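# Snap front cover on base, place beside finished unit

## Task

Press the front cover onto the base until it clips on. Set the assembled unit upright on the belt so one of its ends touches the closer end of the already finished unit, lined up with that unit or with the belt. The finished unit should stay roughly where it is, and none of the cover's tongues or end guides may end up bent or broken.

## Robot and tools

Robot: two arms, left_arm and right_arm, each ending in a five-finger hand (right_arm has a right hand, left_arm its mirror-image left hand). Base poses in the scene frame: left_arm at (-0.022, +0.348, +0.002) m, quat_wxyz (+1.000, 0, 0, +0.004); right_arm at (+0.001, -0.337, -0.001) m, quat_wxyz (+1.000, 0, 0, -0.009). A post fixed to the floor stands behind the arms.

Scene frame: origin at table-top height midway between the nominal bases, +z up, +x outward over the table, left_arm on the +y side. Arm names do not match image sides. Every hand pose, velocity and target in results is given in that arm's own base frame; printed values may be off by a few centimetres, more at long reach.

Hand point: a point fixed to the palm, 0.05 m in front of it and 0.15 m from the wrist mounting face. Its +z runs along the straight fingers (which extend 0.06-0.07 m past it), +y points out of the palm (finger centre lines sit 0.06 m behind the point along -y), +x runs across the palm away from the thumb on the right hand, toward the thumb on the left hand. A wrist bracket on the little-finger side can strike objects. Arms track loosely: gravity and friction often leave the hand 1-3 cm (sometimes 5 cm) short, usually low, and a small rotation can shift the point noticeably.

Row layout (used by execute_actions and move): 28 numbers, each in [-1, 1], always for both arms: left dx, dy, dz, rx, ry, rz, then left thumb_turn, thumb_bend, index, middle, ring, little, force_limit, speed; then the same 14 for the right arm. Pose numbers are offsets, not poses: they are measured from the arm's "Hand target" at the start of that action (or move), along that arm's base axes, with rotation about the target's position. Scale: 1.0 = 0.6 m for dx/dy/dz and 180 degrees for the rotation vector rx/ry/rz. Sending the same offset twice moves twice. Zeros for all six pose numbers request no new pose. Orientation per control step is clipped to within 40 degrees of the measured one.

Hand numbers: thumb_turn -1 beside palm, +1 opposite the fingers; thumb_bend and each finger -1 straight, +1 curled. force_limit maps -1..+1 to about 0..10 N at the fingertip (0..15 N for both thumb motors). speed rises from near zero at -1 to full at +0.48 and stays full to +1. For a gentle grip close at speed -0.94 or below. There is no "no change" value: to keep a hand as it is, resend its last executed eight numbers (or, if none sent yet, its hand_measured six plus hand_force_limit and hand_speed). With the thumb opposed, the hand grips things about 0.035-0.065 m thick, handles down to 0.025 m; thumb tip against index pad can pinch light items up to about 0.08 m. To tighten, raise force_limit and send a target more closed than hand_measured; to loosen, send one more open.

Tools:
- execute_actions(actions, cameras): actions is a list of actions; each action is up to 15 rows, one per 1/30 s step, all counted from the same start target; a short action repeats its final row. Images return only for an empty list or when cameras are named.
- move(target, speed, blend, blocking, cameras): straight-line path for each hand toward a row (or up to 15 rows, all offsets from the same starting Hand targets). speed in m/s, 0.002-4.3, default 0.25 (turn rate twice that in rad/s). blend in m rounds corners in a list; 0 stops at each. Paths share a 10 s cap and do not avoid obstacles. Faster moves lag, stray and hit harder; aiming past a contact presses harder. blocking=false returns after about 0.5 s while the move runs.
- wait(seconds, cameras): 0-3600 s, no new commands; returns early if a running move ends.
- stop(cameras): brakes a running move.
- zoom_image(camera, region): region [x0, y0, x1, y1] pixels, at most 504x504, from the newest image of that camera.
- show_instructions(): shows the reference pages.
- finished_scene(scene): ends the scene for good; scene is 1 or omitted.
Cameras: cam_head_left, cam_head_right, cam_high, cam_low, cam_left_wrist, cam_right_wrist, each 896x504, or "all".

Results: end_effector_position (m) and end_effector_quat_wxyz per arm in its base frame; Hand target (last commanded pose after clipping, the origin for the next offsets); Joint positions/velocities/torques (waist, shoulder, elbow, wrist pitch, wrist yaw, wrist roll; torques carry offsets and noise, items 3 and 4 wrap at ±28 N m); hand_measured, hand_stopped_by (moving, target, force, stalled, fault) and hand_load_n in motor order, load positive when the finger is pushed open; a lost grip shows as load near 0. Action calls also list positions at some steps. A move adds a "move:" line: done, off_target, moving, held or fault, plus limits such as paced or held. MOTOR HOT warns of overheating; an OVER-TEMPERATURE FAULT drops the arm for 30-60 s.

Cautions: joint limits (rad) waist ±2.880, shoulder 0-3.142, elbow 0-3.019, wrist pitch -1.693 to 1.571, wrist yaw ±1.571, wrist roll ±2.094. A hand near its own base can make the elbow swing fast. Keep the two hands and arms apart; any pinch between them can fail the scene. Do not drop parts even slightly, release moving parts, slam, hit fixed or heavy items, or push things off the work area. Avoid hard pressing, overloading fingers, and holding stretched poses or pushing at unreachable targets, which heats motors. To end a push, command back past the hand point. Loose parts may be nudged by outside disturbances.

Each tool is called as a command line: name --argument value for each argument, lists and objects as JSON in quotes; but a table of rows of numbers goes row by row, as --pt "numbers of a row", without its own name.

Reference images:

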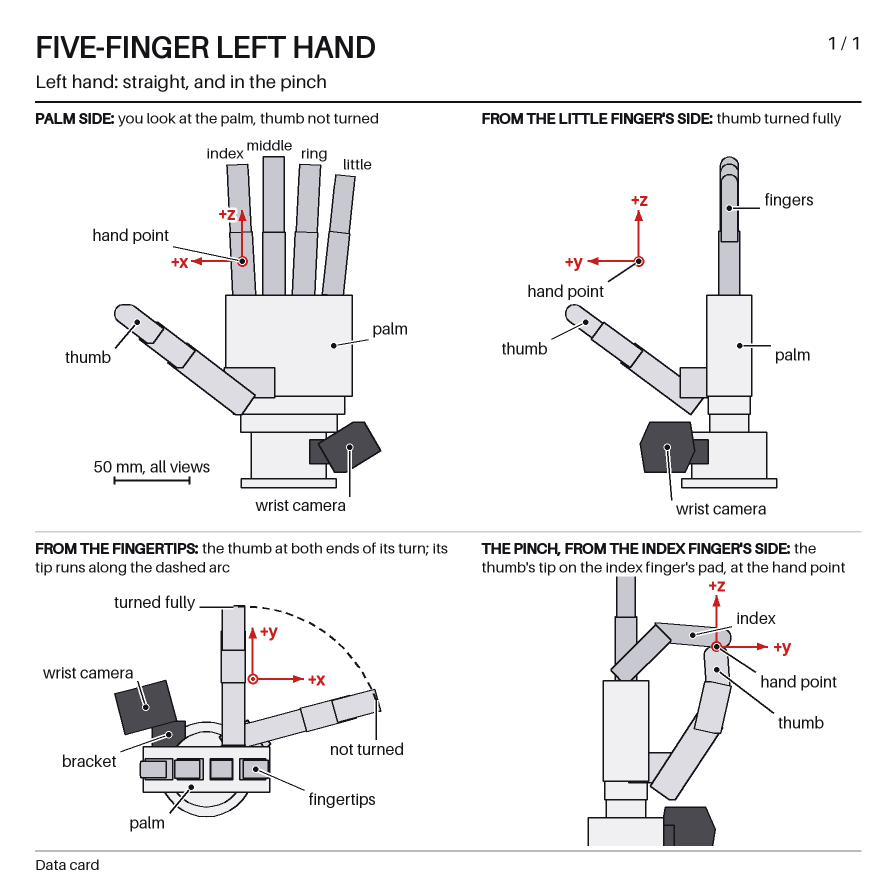

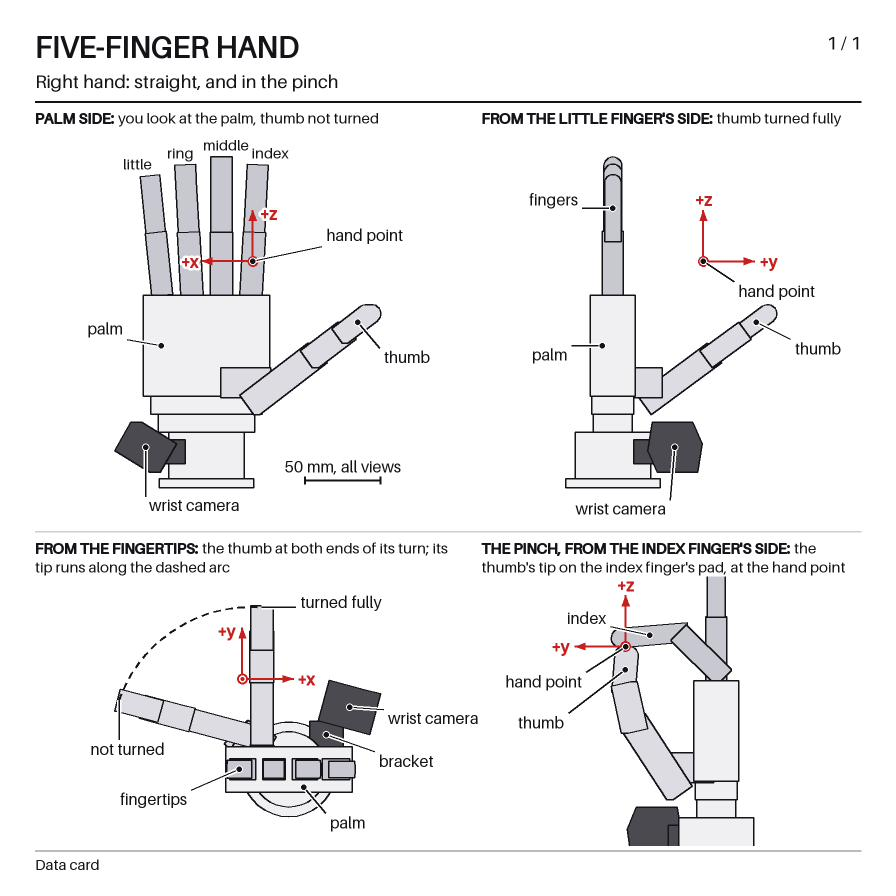

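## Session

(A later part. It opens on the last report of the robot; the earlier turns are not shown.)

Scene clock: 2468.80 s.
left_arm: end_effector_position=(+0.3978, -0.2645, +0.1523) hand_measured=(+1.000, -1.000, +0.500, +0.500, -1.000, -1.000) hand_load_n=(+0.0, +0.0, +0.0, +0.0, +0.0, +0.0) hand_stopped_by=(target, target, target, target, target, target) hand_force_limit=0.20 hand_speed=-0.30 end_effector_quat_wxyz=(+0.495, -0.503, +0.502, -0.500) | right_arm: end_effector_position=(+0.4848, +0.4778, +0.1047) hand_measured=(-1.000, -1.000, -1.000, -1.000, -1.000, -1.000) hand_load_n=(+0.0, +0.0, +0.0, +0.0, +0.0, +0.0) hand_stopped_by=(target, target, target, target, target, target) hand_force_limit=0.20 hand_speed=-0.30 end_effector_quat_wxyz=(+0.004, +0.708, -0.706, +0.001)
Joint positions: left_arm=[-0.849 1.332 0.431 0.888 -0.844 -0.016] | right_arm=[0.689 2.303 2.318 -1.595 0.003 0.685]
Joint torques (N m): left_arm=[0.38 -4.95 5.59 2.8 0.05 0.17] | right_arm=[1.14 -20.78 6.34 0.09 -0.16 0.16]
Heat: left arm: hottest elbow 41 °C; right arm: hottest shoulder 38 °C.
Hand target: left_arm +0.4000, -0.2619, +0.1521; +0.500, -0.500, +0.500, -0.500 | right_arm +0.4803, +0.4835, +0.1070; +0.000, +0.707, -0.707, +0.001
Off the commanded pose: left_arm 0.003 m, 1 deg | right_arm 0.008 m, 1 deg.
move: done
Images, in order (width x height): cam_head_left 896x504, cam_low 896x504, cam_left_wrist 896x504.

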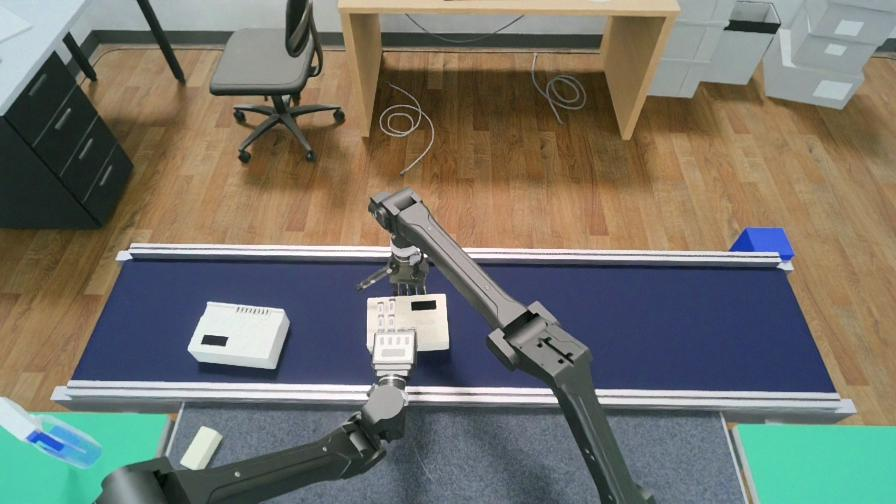

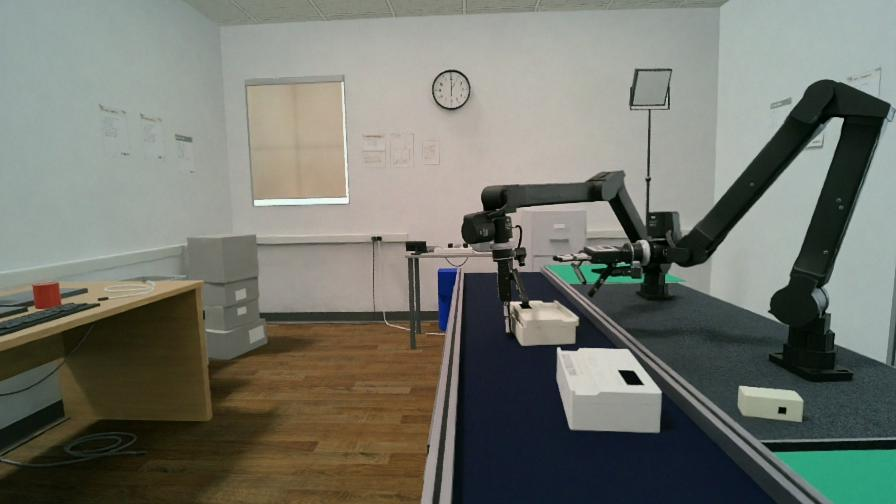

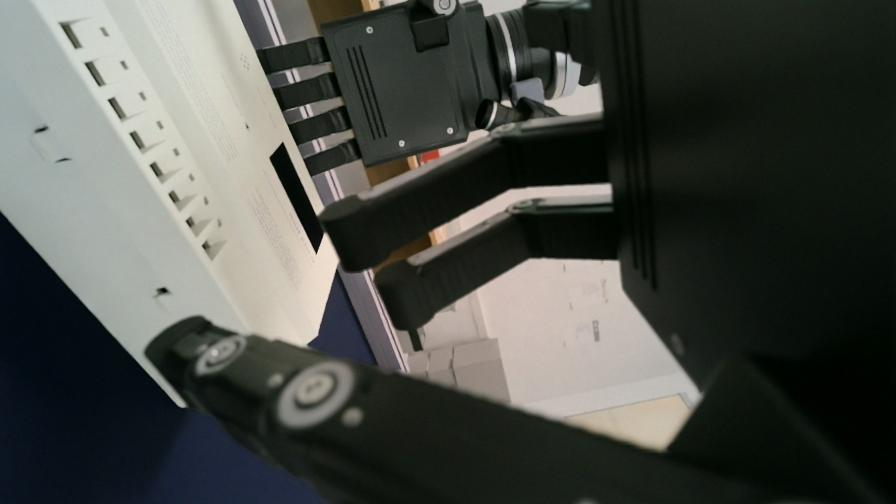

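move --target '[-0.13,0.0,-0.10,0,0,0,0,-1,0.5,0.5,-1,-1,0.2,-0.3,0,0,0,0,0,0,-1,-1,-1,-1,-1,-1,0.2,-0.3]' --speed 0.15 --cameras '["cam_left_wrist","cam_low"]'

Scene clock: 2488.80 s.
left_arm: end_effector_position=(+0.3232, -0.2613, +0.0921) hand_measured=(+0.000, -1.000, +0.500, +0.500, -1.000, -1.000) hand_load_n=(+0.0, +0.0, +0.0, +0.0, +0.0, +0.0) hand_stopped_by=(target, target, target, target, target, target) hand_force_limit=0.20 hand_speed=-0.30 end_effector_quat_wxyz=(+0.498, -0.503, +0.500, -0.499) | right_arm: end_effector_position=(+0.4848, +0.4778, +0.1047) hand_measured=(-1.000, -1.000, -1.000, -1.000, -1.000, -1.000) hand_load_n=(+0.0, +0.0, +0.0, +0.0, +0.5, +0.0) hand_stopped_by=(target, target, target, target, target, target) hand_force_limit=0.20 hand_speed=-0.30 end_effector_quat_wxyz=(+0.004, +0.708, -0.706, +0.001)
Joint positions: left_arm=[-1.058 1.491 0.27 1.208 -1.059 -0.015] | right_arm=[0.689 2.303 2.318 -1.595 0.003 0.685]
Joint torques (N m): left_arm=[-1.03 -4.54 3.47 2.58 -0.18 0.17] | right_arm=[1.14 -20.78 6.34 0.08 -0.16 0.16]
Heat: left arm: hottest elbow 38 °C; right arm: hottest shoulder 38 °C.
Hand target: left_arm +0.3220, -0.2620, +0.0922; +0.500, -0.500, +0.500, -0.500 | right_arm +0.4803, +0.4835, +0.1070; +0.000, +0.707, -0.707, +0.001
Off the commanded pose: left_arm 0.001 m, 0 deg | right_arm 0.008 m, 1 deg.
move: done
Images, in order (width x height): cam_low 896x504, cam_left_wrist 896x504.

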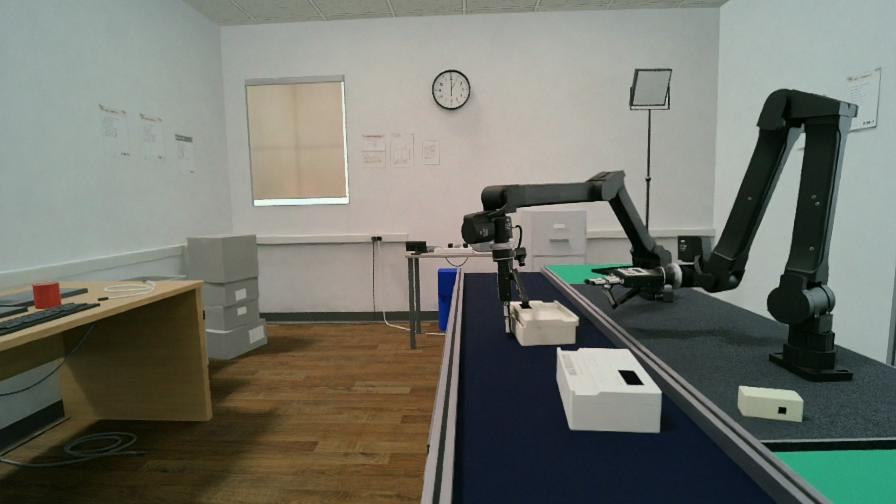

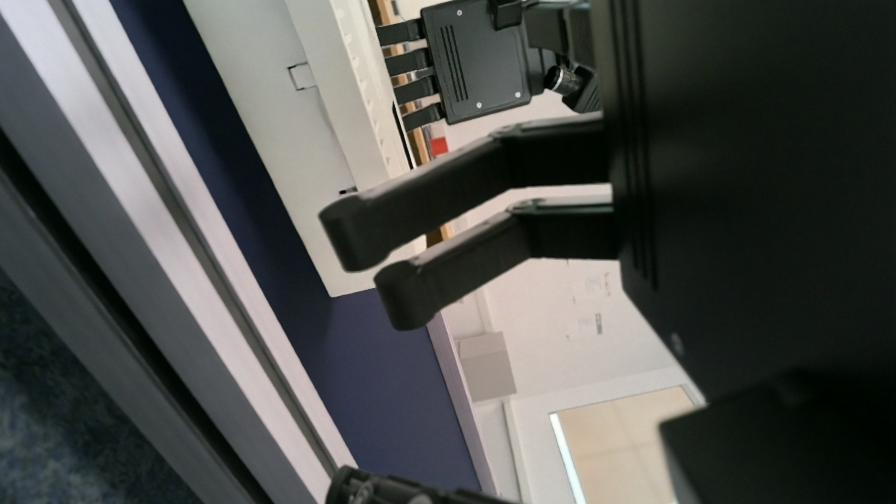

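zoom_image --camera "cam_left_wrist" --region '[260, 30, 360, 130]'

zoom_image --camera "cam_left_wrist" --region '[290, 130, 400, 220]'

Scaled by 5.040 from the camera's image (finer frame: 1280x720).

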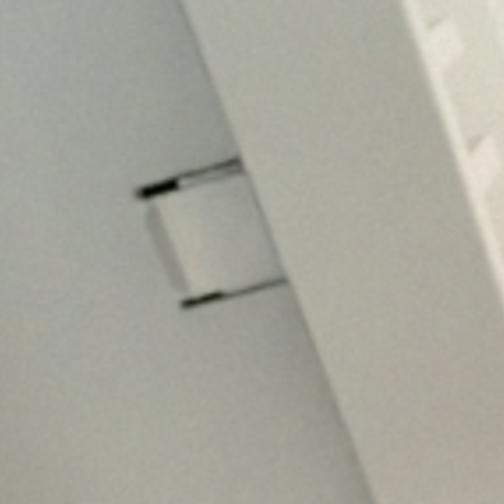

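Scaled by 4.582 from the camera's image (finer frame: 1280x720).

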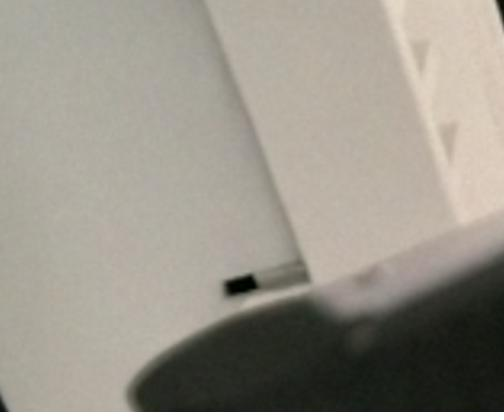

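move --target '[0.147,0.0,0.045,0,0,0,1,-1,0.5,0.5,-1,-1,0.2,-0.3,0,0,0,0,0,0,-1,-1,-1,-1,-1,-1,0.2,-0.3]' --speed 0.12 --cameras '["cam_left_wrist","cam_low","cam_head_right"]'

zoom_image --camera "cam_low" --region '[500, 250, 620, 355]'

zoom_image --camera "cam_head_right" --region '[350, 270, 470, 390]'

Scene clock: 2497.97 s.
left_arm: end_effector_position=(+0.4018, -0.2560, +0.1093) hand_measured=(+1.000, -1.000, +0.500, +0.500, -1.000, -1.000) hand_load_n=(+0.0, +0.0, +0.0, +0.0, +0.0, +0.0) hand_stopped_by=(target, target, target, target, target, target) hand_force_limit=0.20 hand_speed=-0.30 end_effector_quat_wxyz=(+0.497, -0.502, +0.505, -0.496) | right_arm: end_effector_position=(+0.4848, +0.4778, +0.1047) hand_measured=(-1.000, -1.000, -1.000, -1.000, -1.000, -1.000) hand_load_n=(+0.0, +0.0, +0.0, +0.0, +0.0, +0.0) hand_stopped_by=(target, target, target, target, target, target) hand_force_limit=0.20 hand_speed=-0.30 end_effector_quat_wxyz=(+0.004, +0.708, -0.706, +0.001)
Joint positions: left_arm=[-0.822 1.487 0.392 1.076 -0.82 -0.009] | right_arm=[0.689 2.303 2.318 -1.595 0.003 0.685]
Joint torques (N m): left_arm=[0.32 -6.71 6.57 1.59 0.07 0.11] | right_arm=[1.08 -20.78 6.34 0.09 -0.16 0.17]
Heat: left arm: hottest elbow 37 °C; right arm: hottest shoulder 38 °C.
Hand target: left_arm +0.4103, -0.2620, +0.1193; +0.500, -0.500, +0.500, -0.500 | right_arm +0.4803, +0.4835, +0.1070; +0.000, +0.707, -0.707, +0.001
Off the commanded pose: left_arm 0.014 m, 1 deg | right_arm 0.008 m, 1 deg.
move: off_target (left_arm)
Images, in order (width x height): cam_head_right 896x504, cam_low 896x504, cam_left_wrist 896x504.

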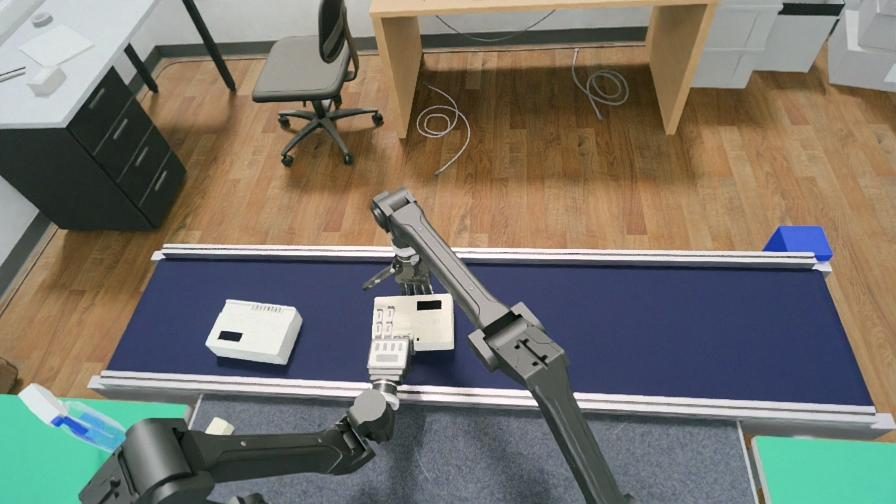

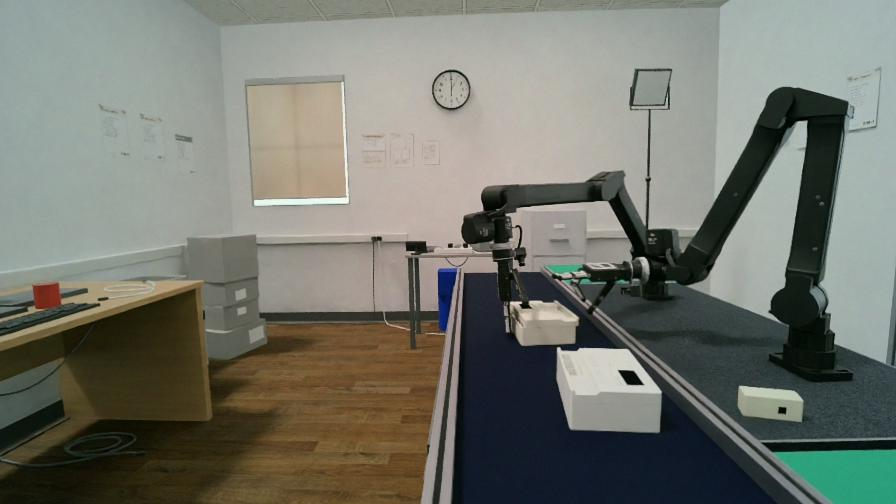

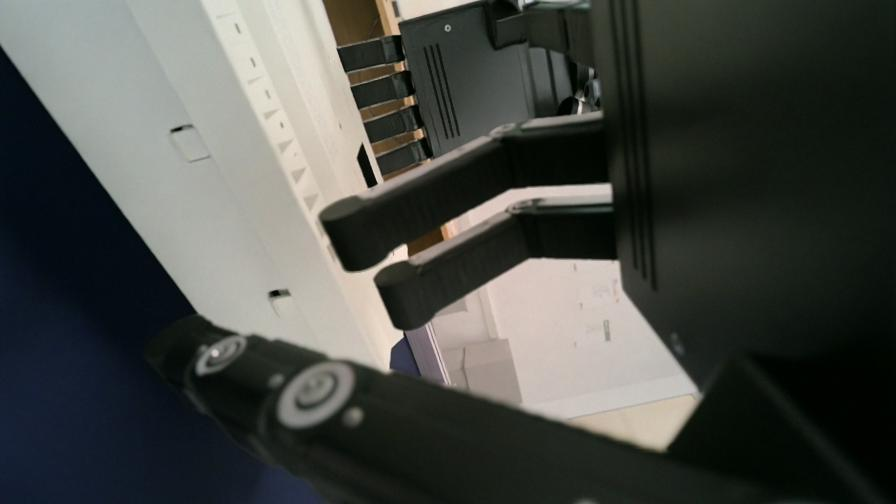

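Scaled by 4.200 from the camera's image (finer frame: 1280x720).

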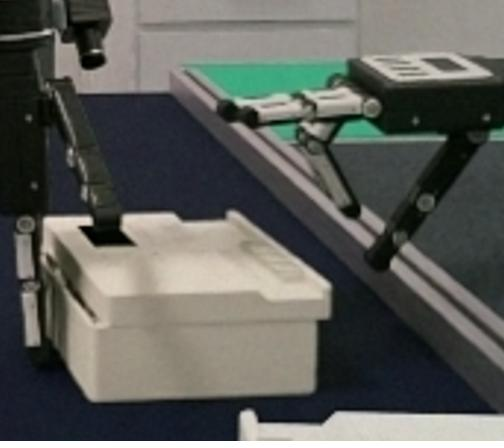

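Scaled by 4.200 from the camera's image (finer frame: 1280x720).

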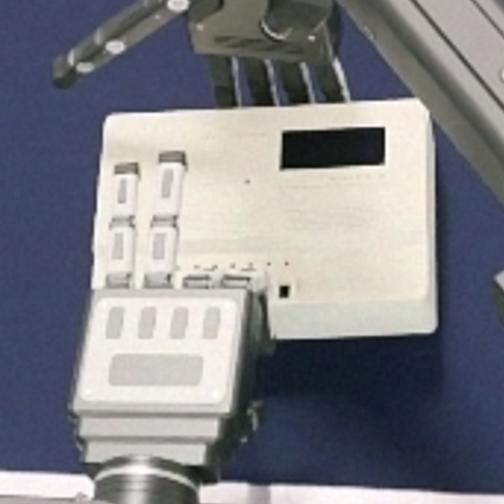

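zoom_image --camera "cam_low" --region '[550, 260, 620, 320]'

Scaled by 7.200 from the camera's image (finer frame: 1280x720).

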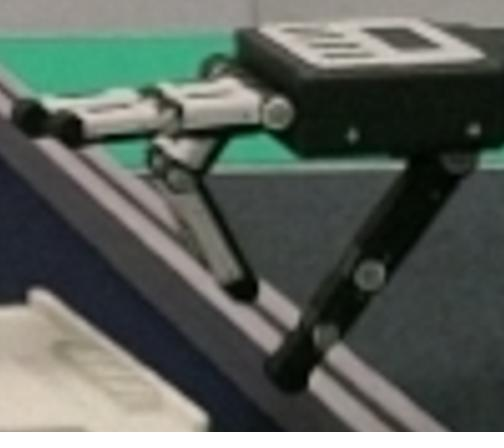

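wait --seconds 0.1 --cameras '["cam_right_wrist","cam_head_left","cam_left_wrist"]'

zoom_image --camera "cam_right_wrist" --region '[380, 0, 560, 80]'

zoom_image --camera "cam_head_left" --region '[400, 280, 450, 330]'

Scene clock: 2534.40 s.
left_arm: end_effector_position=(+0.4018, -0.2560, +0.1093) hand_measured=(+1.000, -1.000, +0.500, +0.500, -1.000, -1.000) hand_load_n=(+0.0, +0.0, +0.0, +0.0, +0.0, +0.0) hand_stopped_by=(target, target, target, target, target, target) hand_force_limit=0.20 hand_speed=-0.30 end_effector_quat_wxyz=(+0.497, -0.502, +0.505, -0.496) | right_arm: end_effector_position=(+0.4848, +0.4778, +0.1047) hand_measured=(-1.000, -1.000, -1.000, -1.000, -1.000, -1.000) hand_load_n=(+0.0, +0.0, +0.0, +0.0, +0.0, +0.0) hand_stopped_by=(target, target, target, target, target, target) hand_force_limit=0.20 hand_speed=-0.30 end_effector_quat_wxyz=(+0.004, +0.708, -0.706, +0.001)
Joint positions: left_arm=[-0.822 1.487 0.392 1.076 -0.82 -0.009] | right_arm=[0.689 2.303 2.318 -1.595 0.003 0.685]
Joint torques (N m): left_arm=[0.15 -6.77 6.64 1.52 0.05 0.11] | right_arm=[1.14 -20.78 6.34 0.09 -0.16 0.16]
Heat: left arm: hottest elbow 36 °C; right arm: hottest shoulder 39 °C.
Hand target: left_arm +0.4103, -0.2620, +0.1193; +0.500, -0.500, +0.500, -0.500 | right_arm +0.4803, +0.4835, +0.1070; +0.000, +0.707, -0.707, +0.001
Off the commanded pose: left_arm 0.014 m, 1 deg | right_arm 0.008 m, 1 deg.
wait: 0.10 s; at rest from the start
Images, in order (width x height): cam_head_left 896x504, cam_left_wrist 896x504, cam_right_wrist 896x504.

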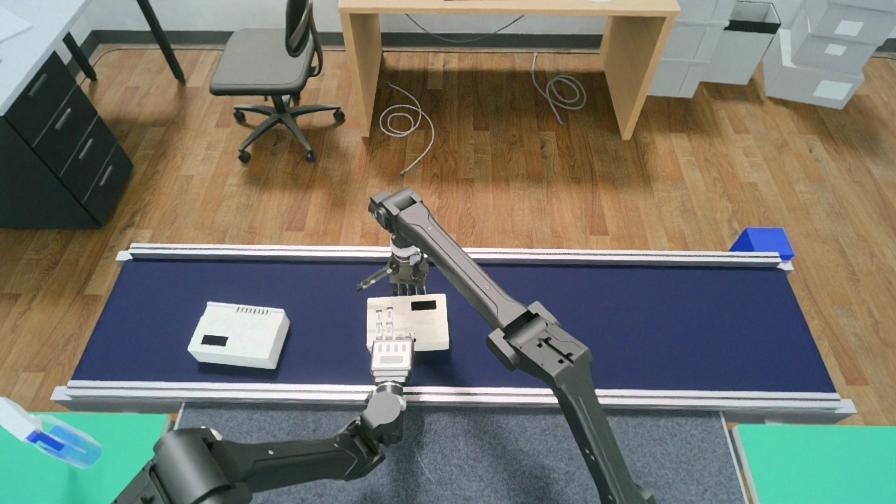

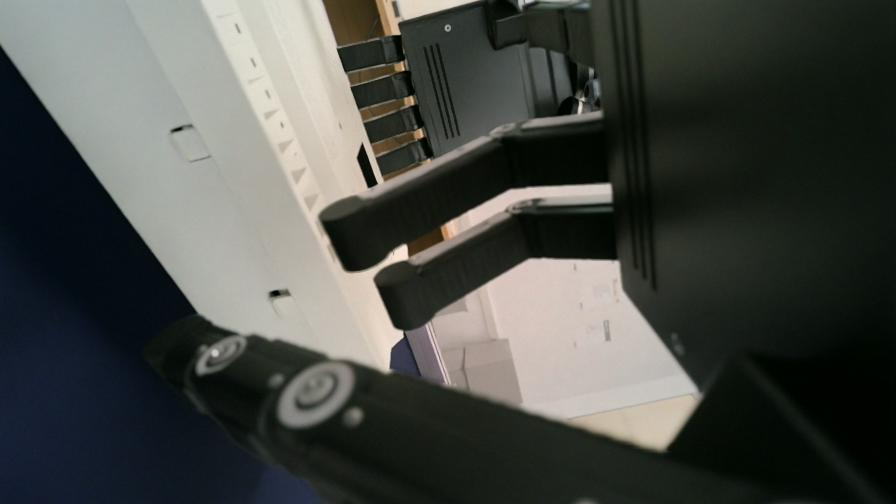

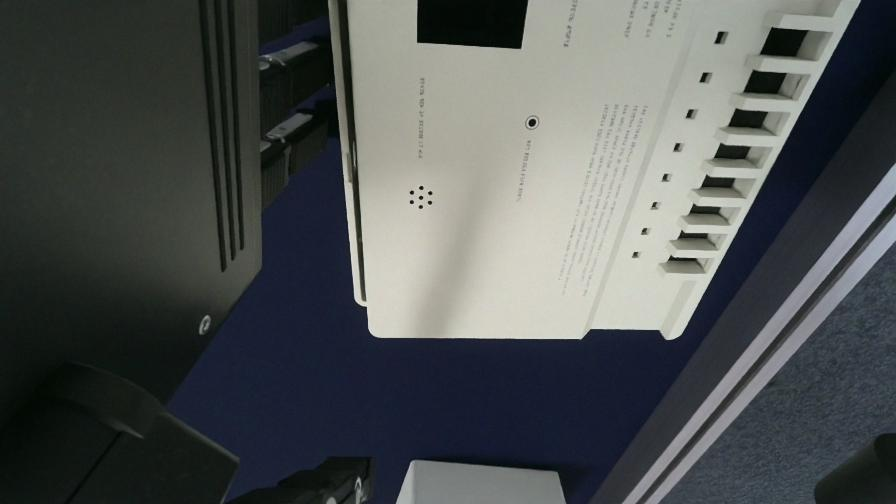

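Scaled by 2.800 from the camera's image (finer frame: 1280x720).

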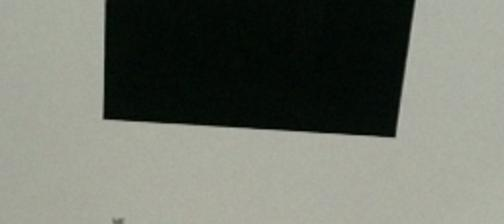

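Scaled by 10.080 from the camera's image (finer frame: 1280x720).

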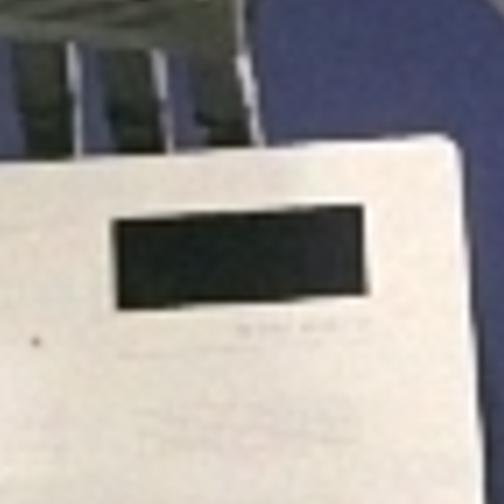

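move --target '[0.075,0.0,-0.010,0,0,0,1,-1,0.5,0.5,-1,-1,0.2,-0.3,0,0,0,0,0,0,-1,-1,-1,-1,-1,-1,0.2,-0.3]' --speed 0.08 --cameras '["cam_left_wrist","cam_low"]'

zoom_image --camera "cam_low" --region '[530, 260, 600, 320]'

Scene clock: 2547.63 s.
left_arm: end_effector_position=(+0.4449, -0.2568, +0.1062) hand_measured=(+1.000, -1.000, +0.500, +0.500, -1.000, -1.000) hand_load_n=(+0.0, +0.0, +0.0, +0.0, +0.0, +0.0) hand_stopped_by=(target, target, target, target, target, target) hand_force_limit=0.20 hand_speed=-0.30 end_effector_quat_wxyz=(+0.496, -0.502, +0.504, -0.497) | right_arm: end_effector_position=(+0.4848, +0.4778, +0.1047) hand_measured=(-1.000, -1.000, -1.000, -1.000, -1.000, -1.000) hand_load_n=(+0.0, +0.0, +0.0, +0.0, +0.0, +0.0) hand_stopped_by=(target, target, target, target, target, target) hand_force_limit=0.20 hand_speed=-0.30 end_effector_quat_wxyz=(+0.004, +0.708, -0.706, +0.001)
Joint positions: left_arm=[-0.729 1.566 0.473 1.076 -0.726 -0.009] | right_arm=[0.689 2.303 2.318 -1.595 0.003 0.685]
Joint torques (N m): left_arm=[0.38 -7.65 6.8 1.83 0.06 0.11] | right_arm=[1.14 -20.78 6.34 0.08 -0.16 0.16]
Heat: left arm: hottest elbow 36 °C; right arm: hottest shoulder 39 °C.
Hand target: left_arm +0.4552, -0.2620, +0.1132; +0.500, -0.500, +0.500, -0.500 | right_arm +0.4803, +0.4835, +0.1070; +0.000, +0.707, -0.707, +0.001
Off the commanded pose: left_arm 0.014 m, 1 deg | right_arm 0.008 m, 1 deg.
move: off_target (left_arm)
Images, in order (width x height): cam_low 896x504, cam_left_wrist 896x504.

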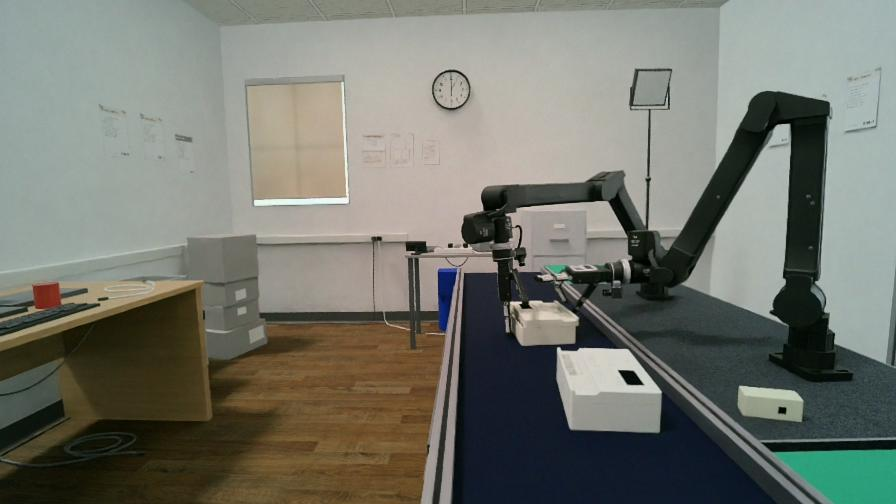

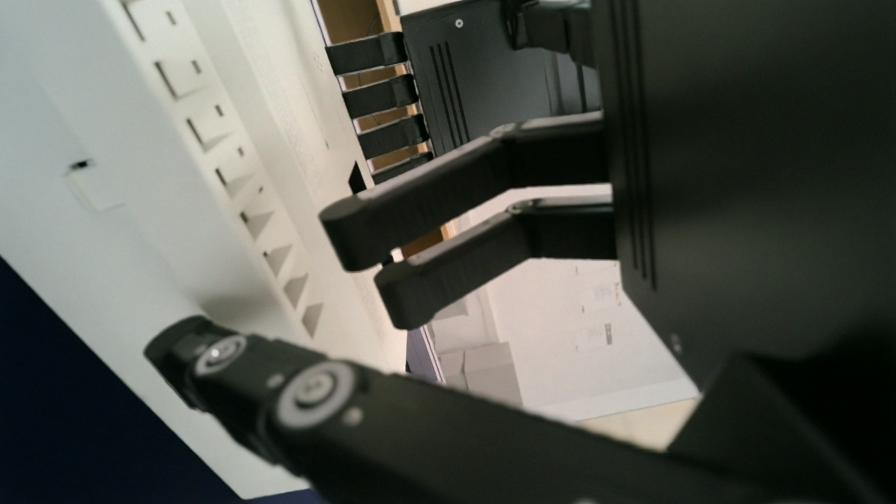

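Scaled by 7.200 from the camera's image (finer frame: 1280x720).

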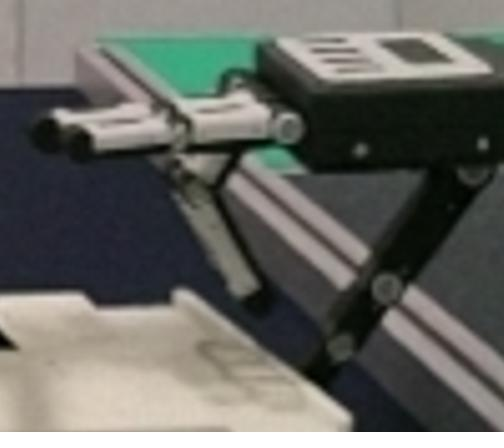

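move --pt "0 0.0 -0.0133 0 0 0 1 -1 0.5 0.5 -1 -1 0.2 -0.3 0 0 0 0 0 0 -1 -1 -1 -1 -1 -1 0.2 -0.3" --pt "0.0167 0.0 -0.0133 0 0 0 1 -1 0.5 0.5 -1 -1 0.2 -0.3 0 0 0 0 0 0 -1 -1 -1 -1 -1 -1 0.2 -0.3" --speed 0.05 --cameras '["cam_left_wrist","cam_low"]'

zoom_image --camera "cam_low" --region '[530, 260, 600, 320]'

zoom_image --camera "cam_left_wrist" --region '[100, 180, 450, 504]'

Scene clock: 2554.67 s.
left_arm: end_effector_position=(+0.4536, -0.2569, +0.0948) hand_measured=(+1.000, -1.000, +0.500, +0.500, -1.000, -1.000) hand_load_n=(+0.0, +0.0, +0.0, +0.0, +0.0, +0.0) hand_stopped_by=(target, target, target, target, target, target) hand_force_limit=0.20 hand_speed=-0.30 end_effector_quat_wxyz=(+0.496, -0.502, +0.511, -0.491) | right_arm: end_effector_position=(+0.4848, +0.4778, +0.1047) hand_measured=(-1.000, -1.000, -1.000, -1.000, -1.000, -1.000) hand_load_n=(+0.0, +0.0, +0.0, +0.0, +0.0, +0.0) hand_stopped_by=(target, target, target, target, target, target) hand_force_limit=0.20 hand_speed=-0.30 end_effector_quat_wxyz=(+0.004, +0.708, -0.706, +0.001)
Joint positions: left_arm=[-0.712 1.607 0.491 1.08 -0.708 -0.009] | right_arm=[0.689 2.303 2.318 -1.595 0.003 0.685]
Joint torques (N m): left_arm=[-0.03 -7.53 6.63 2.67 0.05 0.11] | right_arm=[1.08 -20.78 6.35 0.09 -0.17 0.16]
Heat: left arm: hottest elbow 35 °C; right arm: hottest shoulder 39 °C.
Hand target: left_arm +0.4653, -0.2619, +0.1052; +0.500, -0.500, +0.500, -0.500 | right_arm +0.4803, +0.4835, +0.1070; +0.000, +0.707, -0.707, +0.001
Off the commanded pose: left_arm 0.016 m, 2 deg | right_arm 0.008 m, 1 deg.
move: off_target (left_arm)
Images, in order (width x height): cam_low 896x504, cam_left_wrist 896x504.

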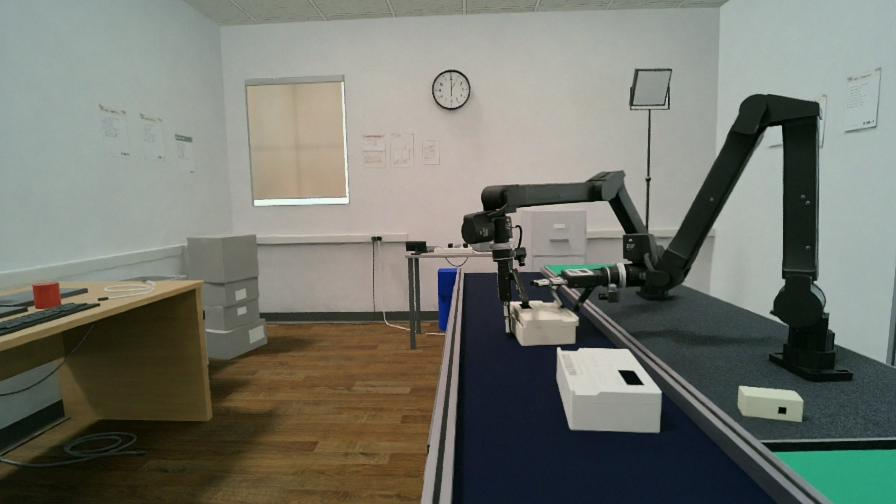

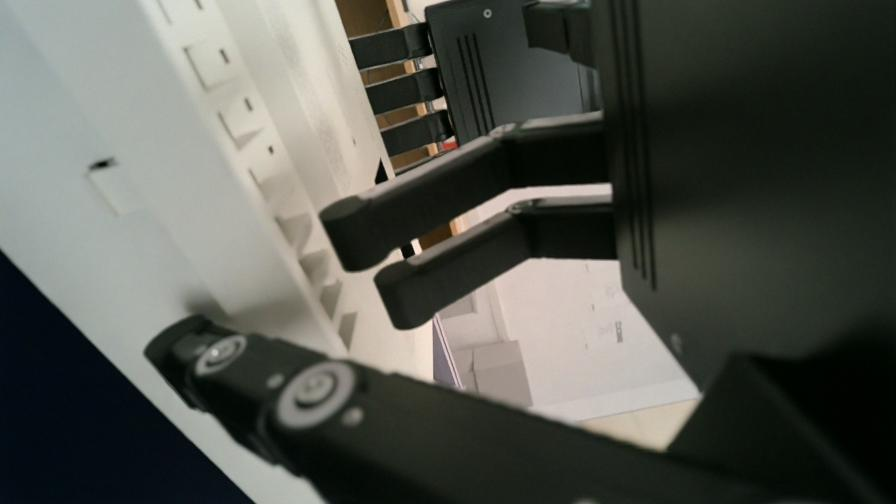

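Scaled by 7.200 from the camera's image (finer frame: 1280x720).

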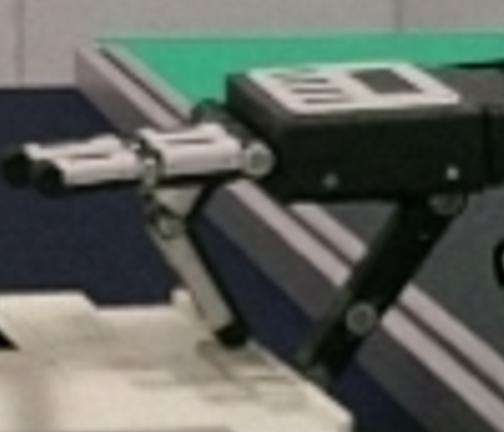

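Scaled by 1.440 from the camera's image (finer frame: 1280x720).

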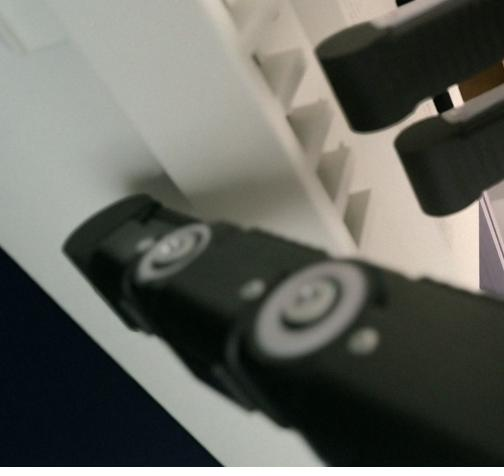

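move --pt "0.010 0.0 0.0 0 0 0 1 -1 0.5 0.5 -1 -1 0.2 -0.3 0 0 0 0 0 0 -1 -1 -1 -1 -1 -1 0.2 -0.3" --pt "0.010 0.0 -0.008 0 0 0 1 -1 0.5 0.5 -1 -1 0.2 -0.3 0 0 0 0 0 0 -1 -1 -1 -1 -1 -1 0.2 -0.3" --speed 0.04 --cameras '["cam_left_wrist","cam_low"]'

zoom_image --camera "cam_low" --region '[530, 260, 600, 320]'

zoom_image --camera "cam_left_wrist" --region '[100, 180, 450, 504]'

Scene clock: 2561.93 s.
left_arm: end_effector_position=(+0.4600, -0.2578, +0.0910) hand_measured=(+1.000, -1.000, +0.500, +0.500, -1.000, -1.000) hand_load_n=(+0.0, +0.0, +0.0, +0.0, +0.0, +0.0) hand_stopped_by=(target, target, target, target, target, target) hand_force_limit=0.20 hand_speed=-0.30 end_effector_quat_wxyz=(+0.495, -0.502, +0.511, -0.491) | right_arm: end_effector_position=(+0.4848, +0.4778, +0.1047) hand_measured=(-1.000, -1.000, -1.000, -1.000, -1.000, -1.000) hand_load_n=(+0.0, +0.0, -0.5, +0.0, +0.0, +0.0) hand_stopped_by=(target, target, target, target, target, target) hand_force_limit=0.20 hand_speed=-0.30 end_effector_quat_wxyz=(+0.004, +0.708, -0.706, +0.001)
Joint positions: left_arm=[-0.702 1.631 0.505 1.09 -0.696 -0.009] | right_arm=[0.689 2.303 2.318 -1.595 0.003 0.685]
Joint torques (N m): left_arm=[0.15 -7.71 6.27 2.81 0.02 0.13] | right_arm=[1.08 -20.78 6.34 0.09 -0.17 0.16]
Heat: left arm: hottest elbow 35 °C; right arm: hottest shoulder 39 °C.
Hand target: left_arm +0.4713, -0.2619, +0.1004; +0.500, -0.500, +0.500, -0.500 | right_arm +0.4803, +0.4835, +0.1070; +0.000, +0.707, -0.707, +0.001
Off the commanded pose: left_arm 0.015 m, 2 deg | right_arm 0.008 m, 1 deg.
move: off_target (left_arm)
Images, in order (width x height): cam_low 896x504, cam_left_wrist 896x504.

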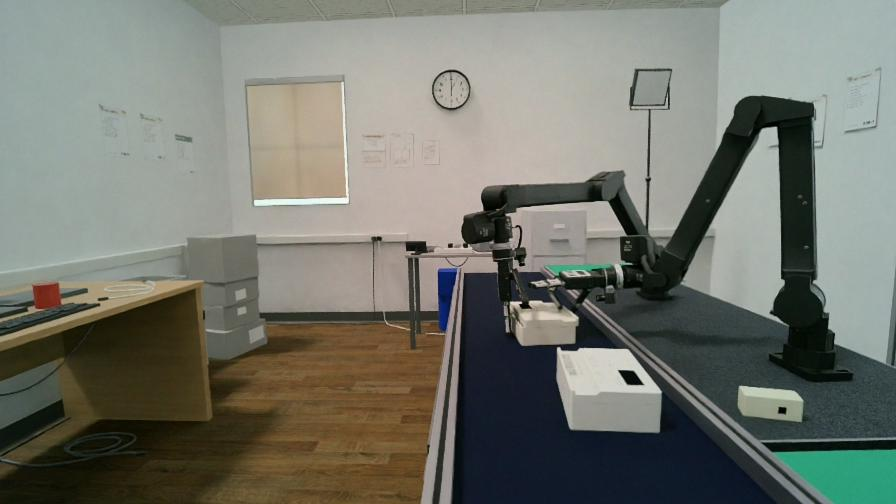

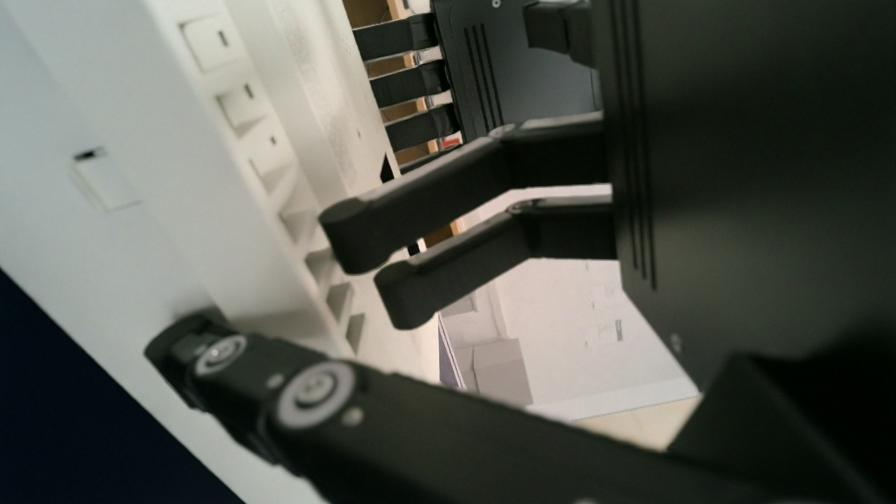

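Scaled by 7.200 from the camera's image (finer frame: 1280x720).

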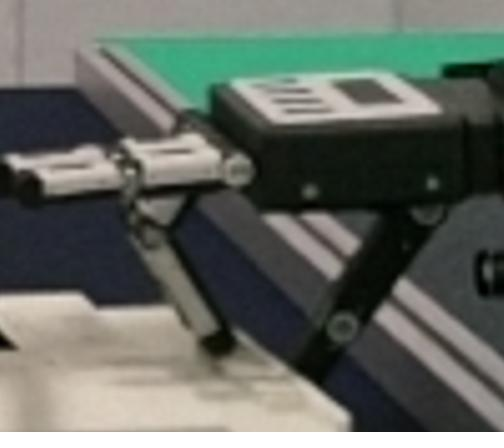

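Scaled by 1.440 from the camera's image (finer frame: 1280x720).

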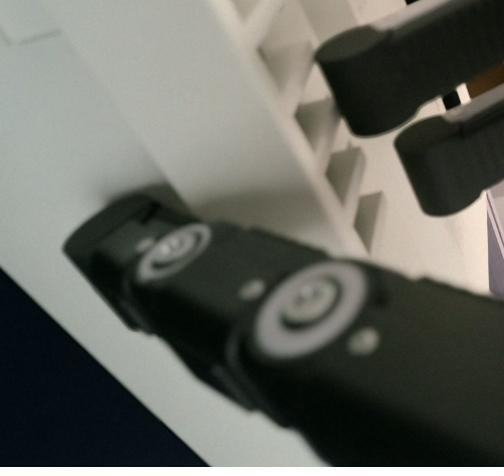

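move --target '[0.009,0.0,-0.001,0,0,0,1,-1,0.5,0.5,-1,-1,0.2,-0.3,0,0,0,0,0,0,-1,-1,-1,-1,-1,-1,0.2,-0.3]' --speed 0.04 --cameras '["cam_left_wrist","cam_low"]'

zoom_image --camera "cam_low" --region '[530, 260, 600, 320]'

zoom_image --camera "cam_left_wrist" --region '[120, 230, 300, 400]'

Scene clock: 2566.87 s.
left_arm: end_effector_position=(+0.4635, -0.2578, +0.0904) hand_measured=(+1.000, -1.000, +0.500, +0.500, -1.000, -1.000) hand_load_n=(+0.0, +0.0, +0.0, -0.5, +0.0, -0.5) hand_stopped_by=(target, target, target, target, target, target) hand_force_limit=0.20 hand_speed=-0.30 end_effector_quat_wxyz=(+0.495, -0.502, +0.512, -0.492) | right_arm: end_effector_position=(+0.4848, +0.4778, +0.1047) hand_measured=(-1.000, -1.000, -1.000, -1.000, -1.000, -1.000) hand_load_n=(+0.0, +0.0, +0.0, +0.0, +0.0, +0.0) hand_stopped_by=(target, target, target, target, target, target) hand_force_limit=0.20 hand_speed=-0.30 end_effector_quat_wxyz=(+0.004, +0.708, -0.706, +0.001)
Joint positions: left_arm=[-0.695 1.638 0.512 1.091 -0.688 -0.009] | right_arm=[0.689 2.303 2.318 -1.595 0.003 0.685]
Joint torques (N m): left_arm=[0.38 -7.65 6.45 2.71 0.07 0.11] | right_arm=[1.14 -20.78 6.34 0.09 -0.17 0.17]
Heat: left arm: hottest elbow 35 °C; right arm: hottest shoulder 39 °C.
Hand target: left_arm +0.4766, -0.2620, +0.0998; +0.500, -0.500, +0.500, -0.500 | right_arm +0.4803, +0.4835, +0.1070; +0.000, +0.707, -0.707, +0.001
Off the commanded pose: left_arm 0.017 m, 2 deg | right_arm 0.008 m, 1 deg.
move: off_target (left_arm)
Images, in order (width x height): cam_low 896x504, cam_left_wrist 896x504.

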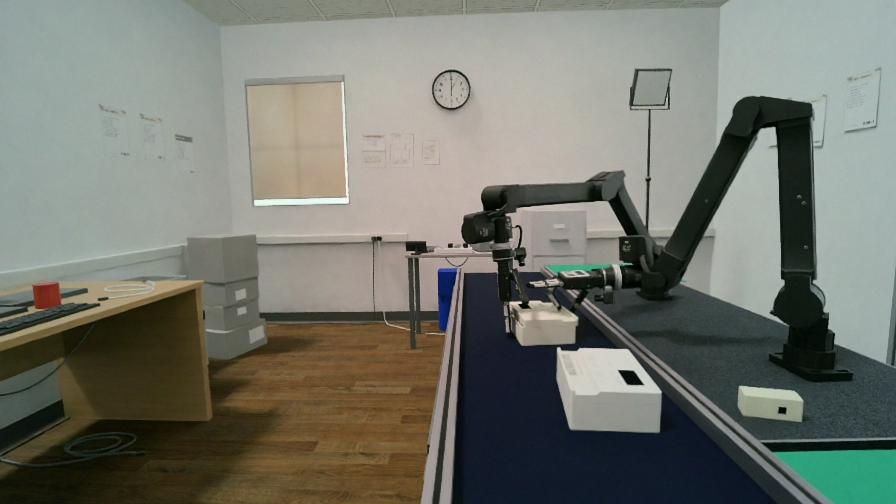

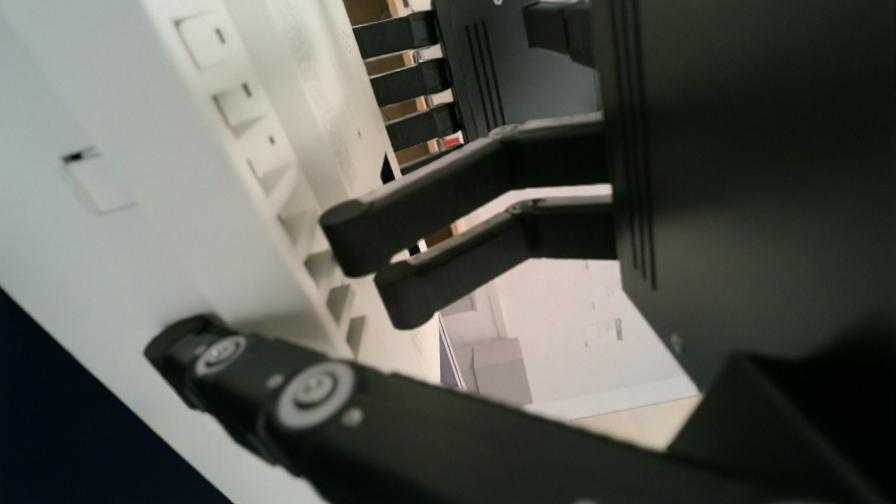

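Scaled by 7.200 from the camera's image (finer frame: 1280x720).

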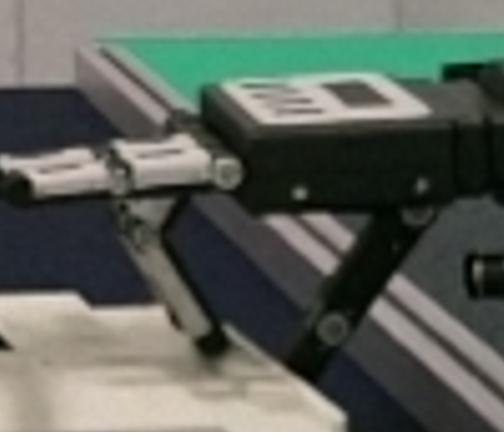

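Scaled by 2.800 from the camera's image (finer frame: 1280x720).

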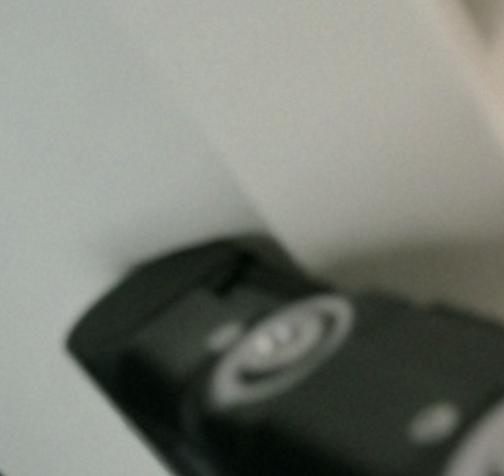

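zoom_image --camera "cam_left_wrist" --region '[40, 120, 160, 230]'

zoom_image --camera "cam_low" --region '[500, 280, 590, 350]'

Scaled by 4.200 from the camera's image (finer frame: 1280x720).

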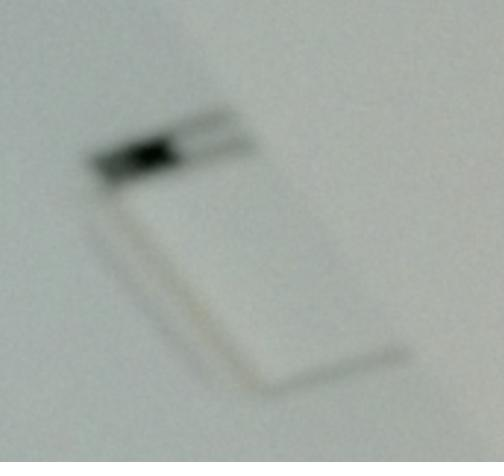

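Scaled by 5.600 from the camera's image (finer frame: 1280x720).

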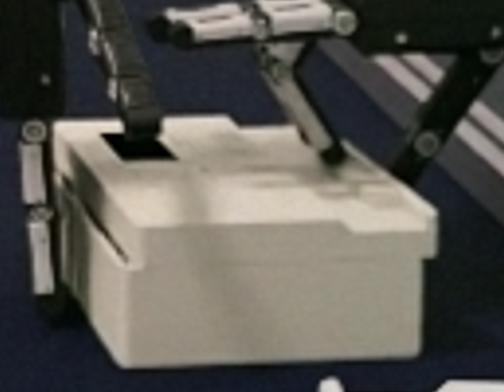

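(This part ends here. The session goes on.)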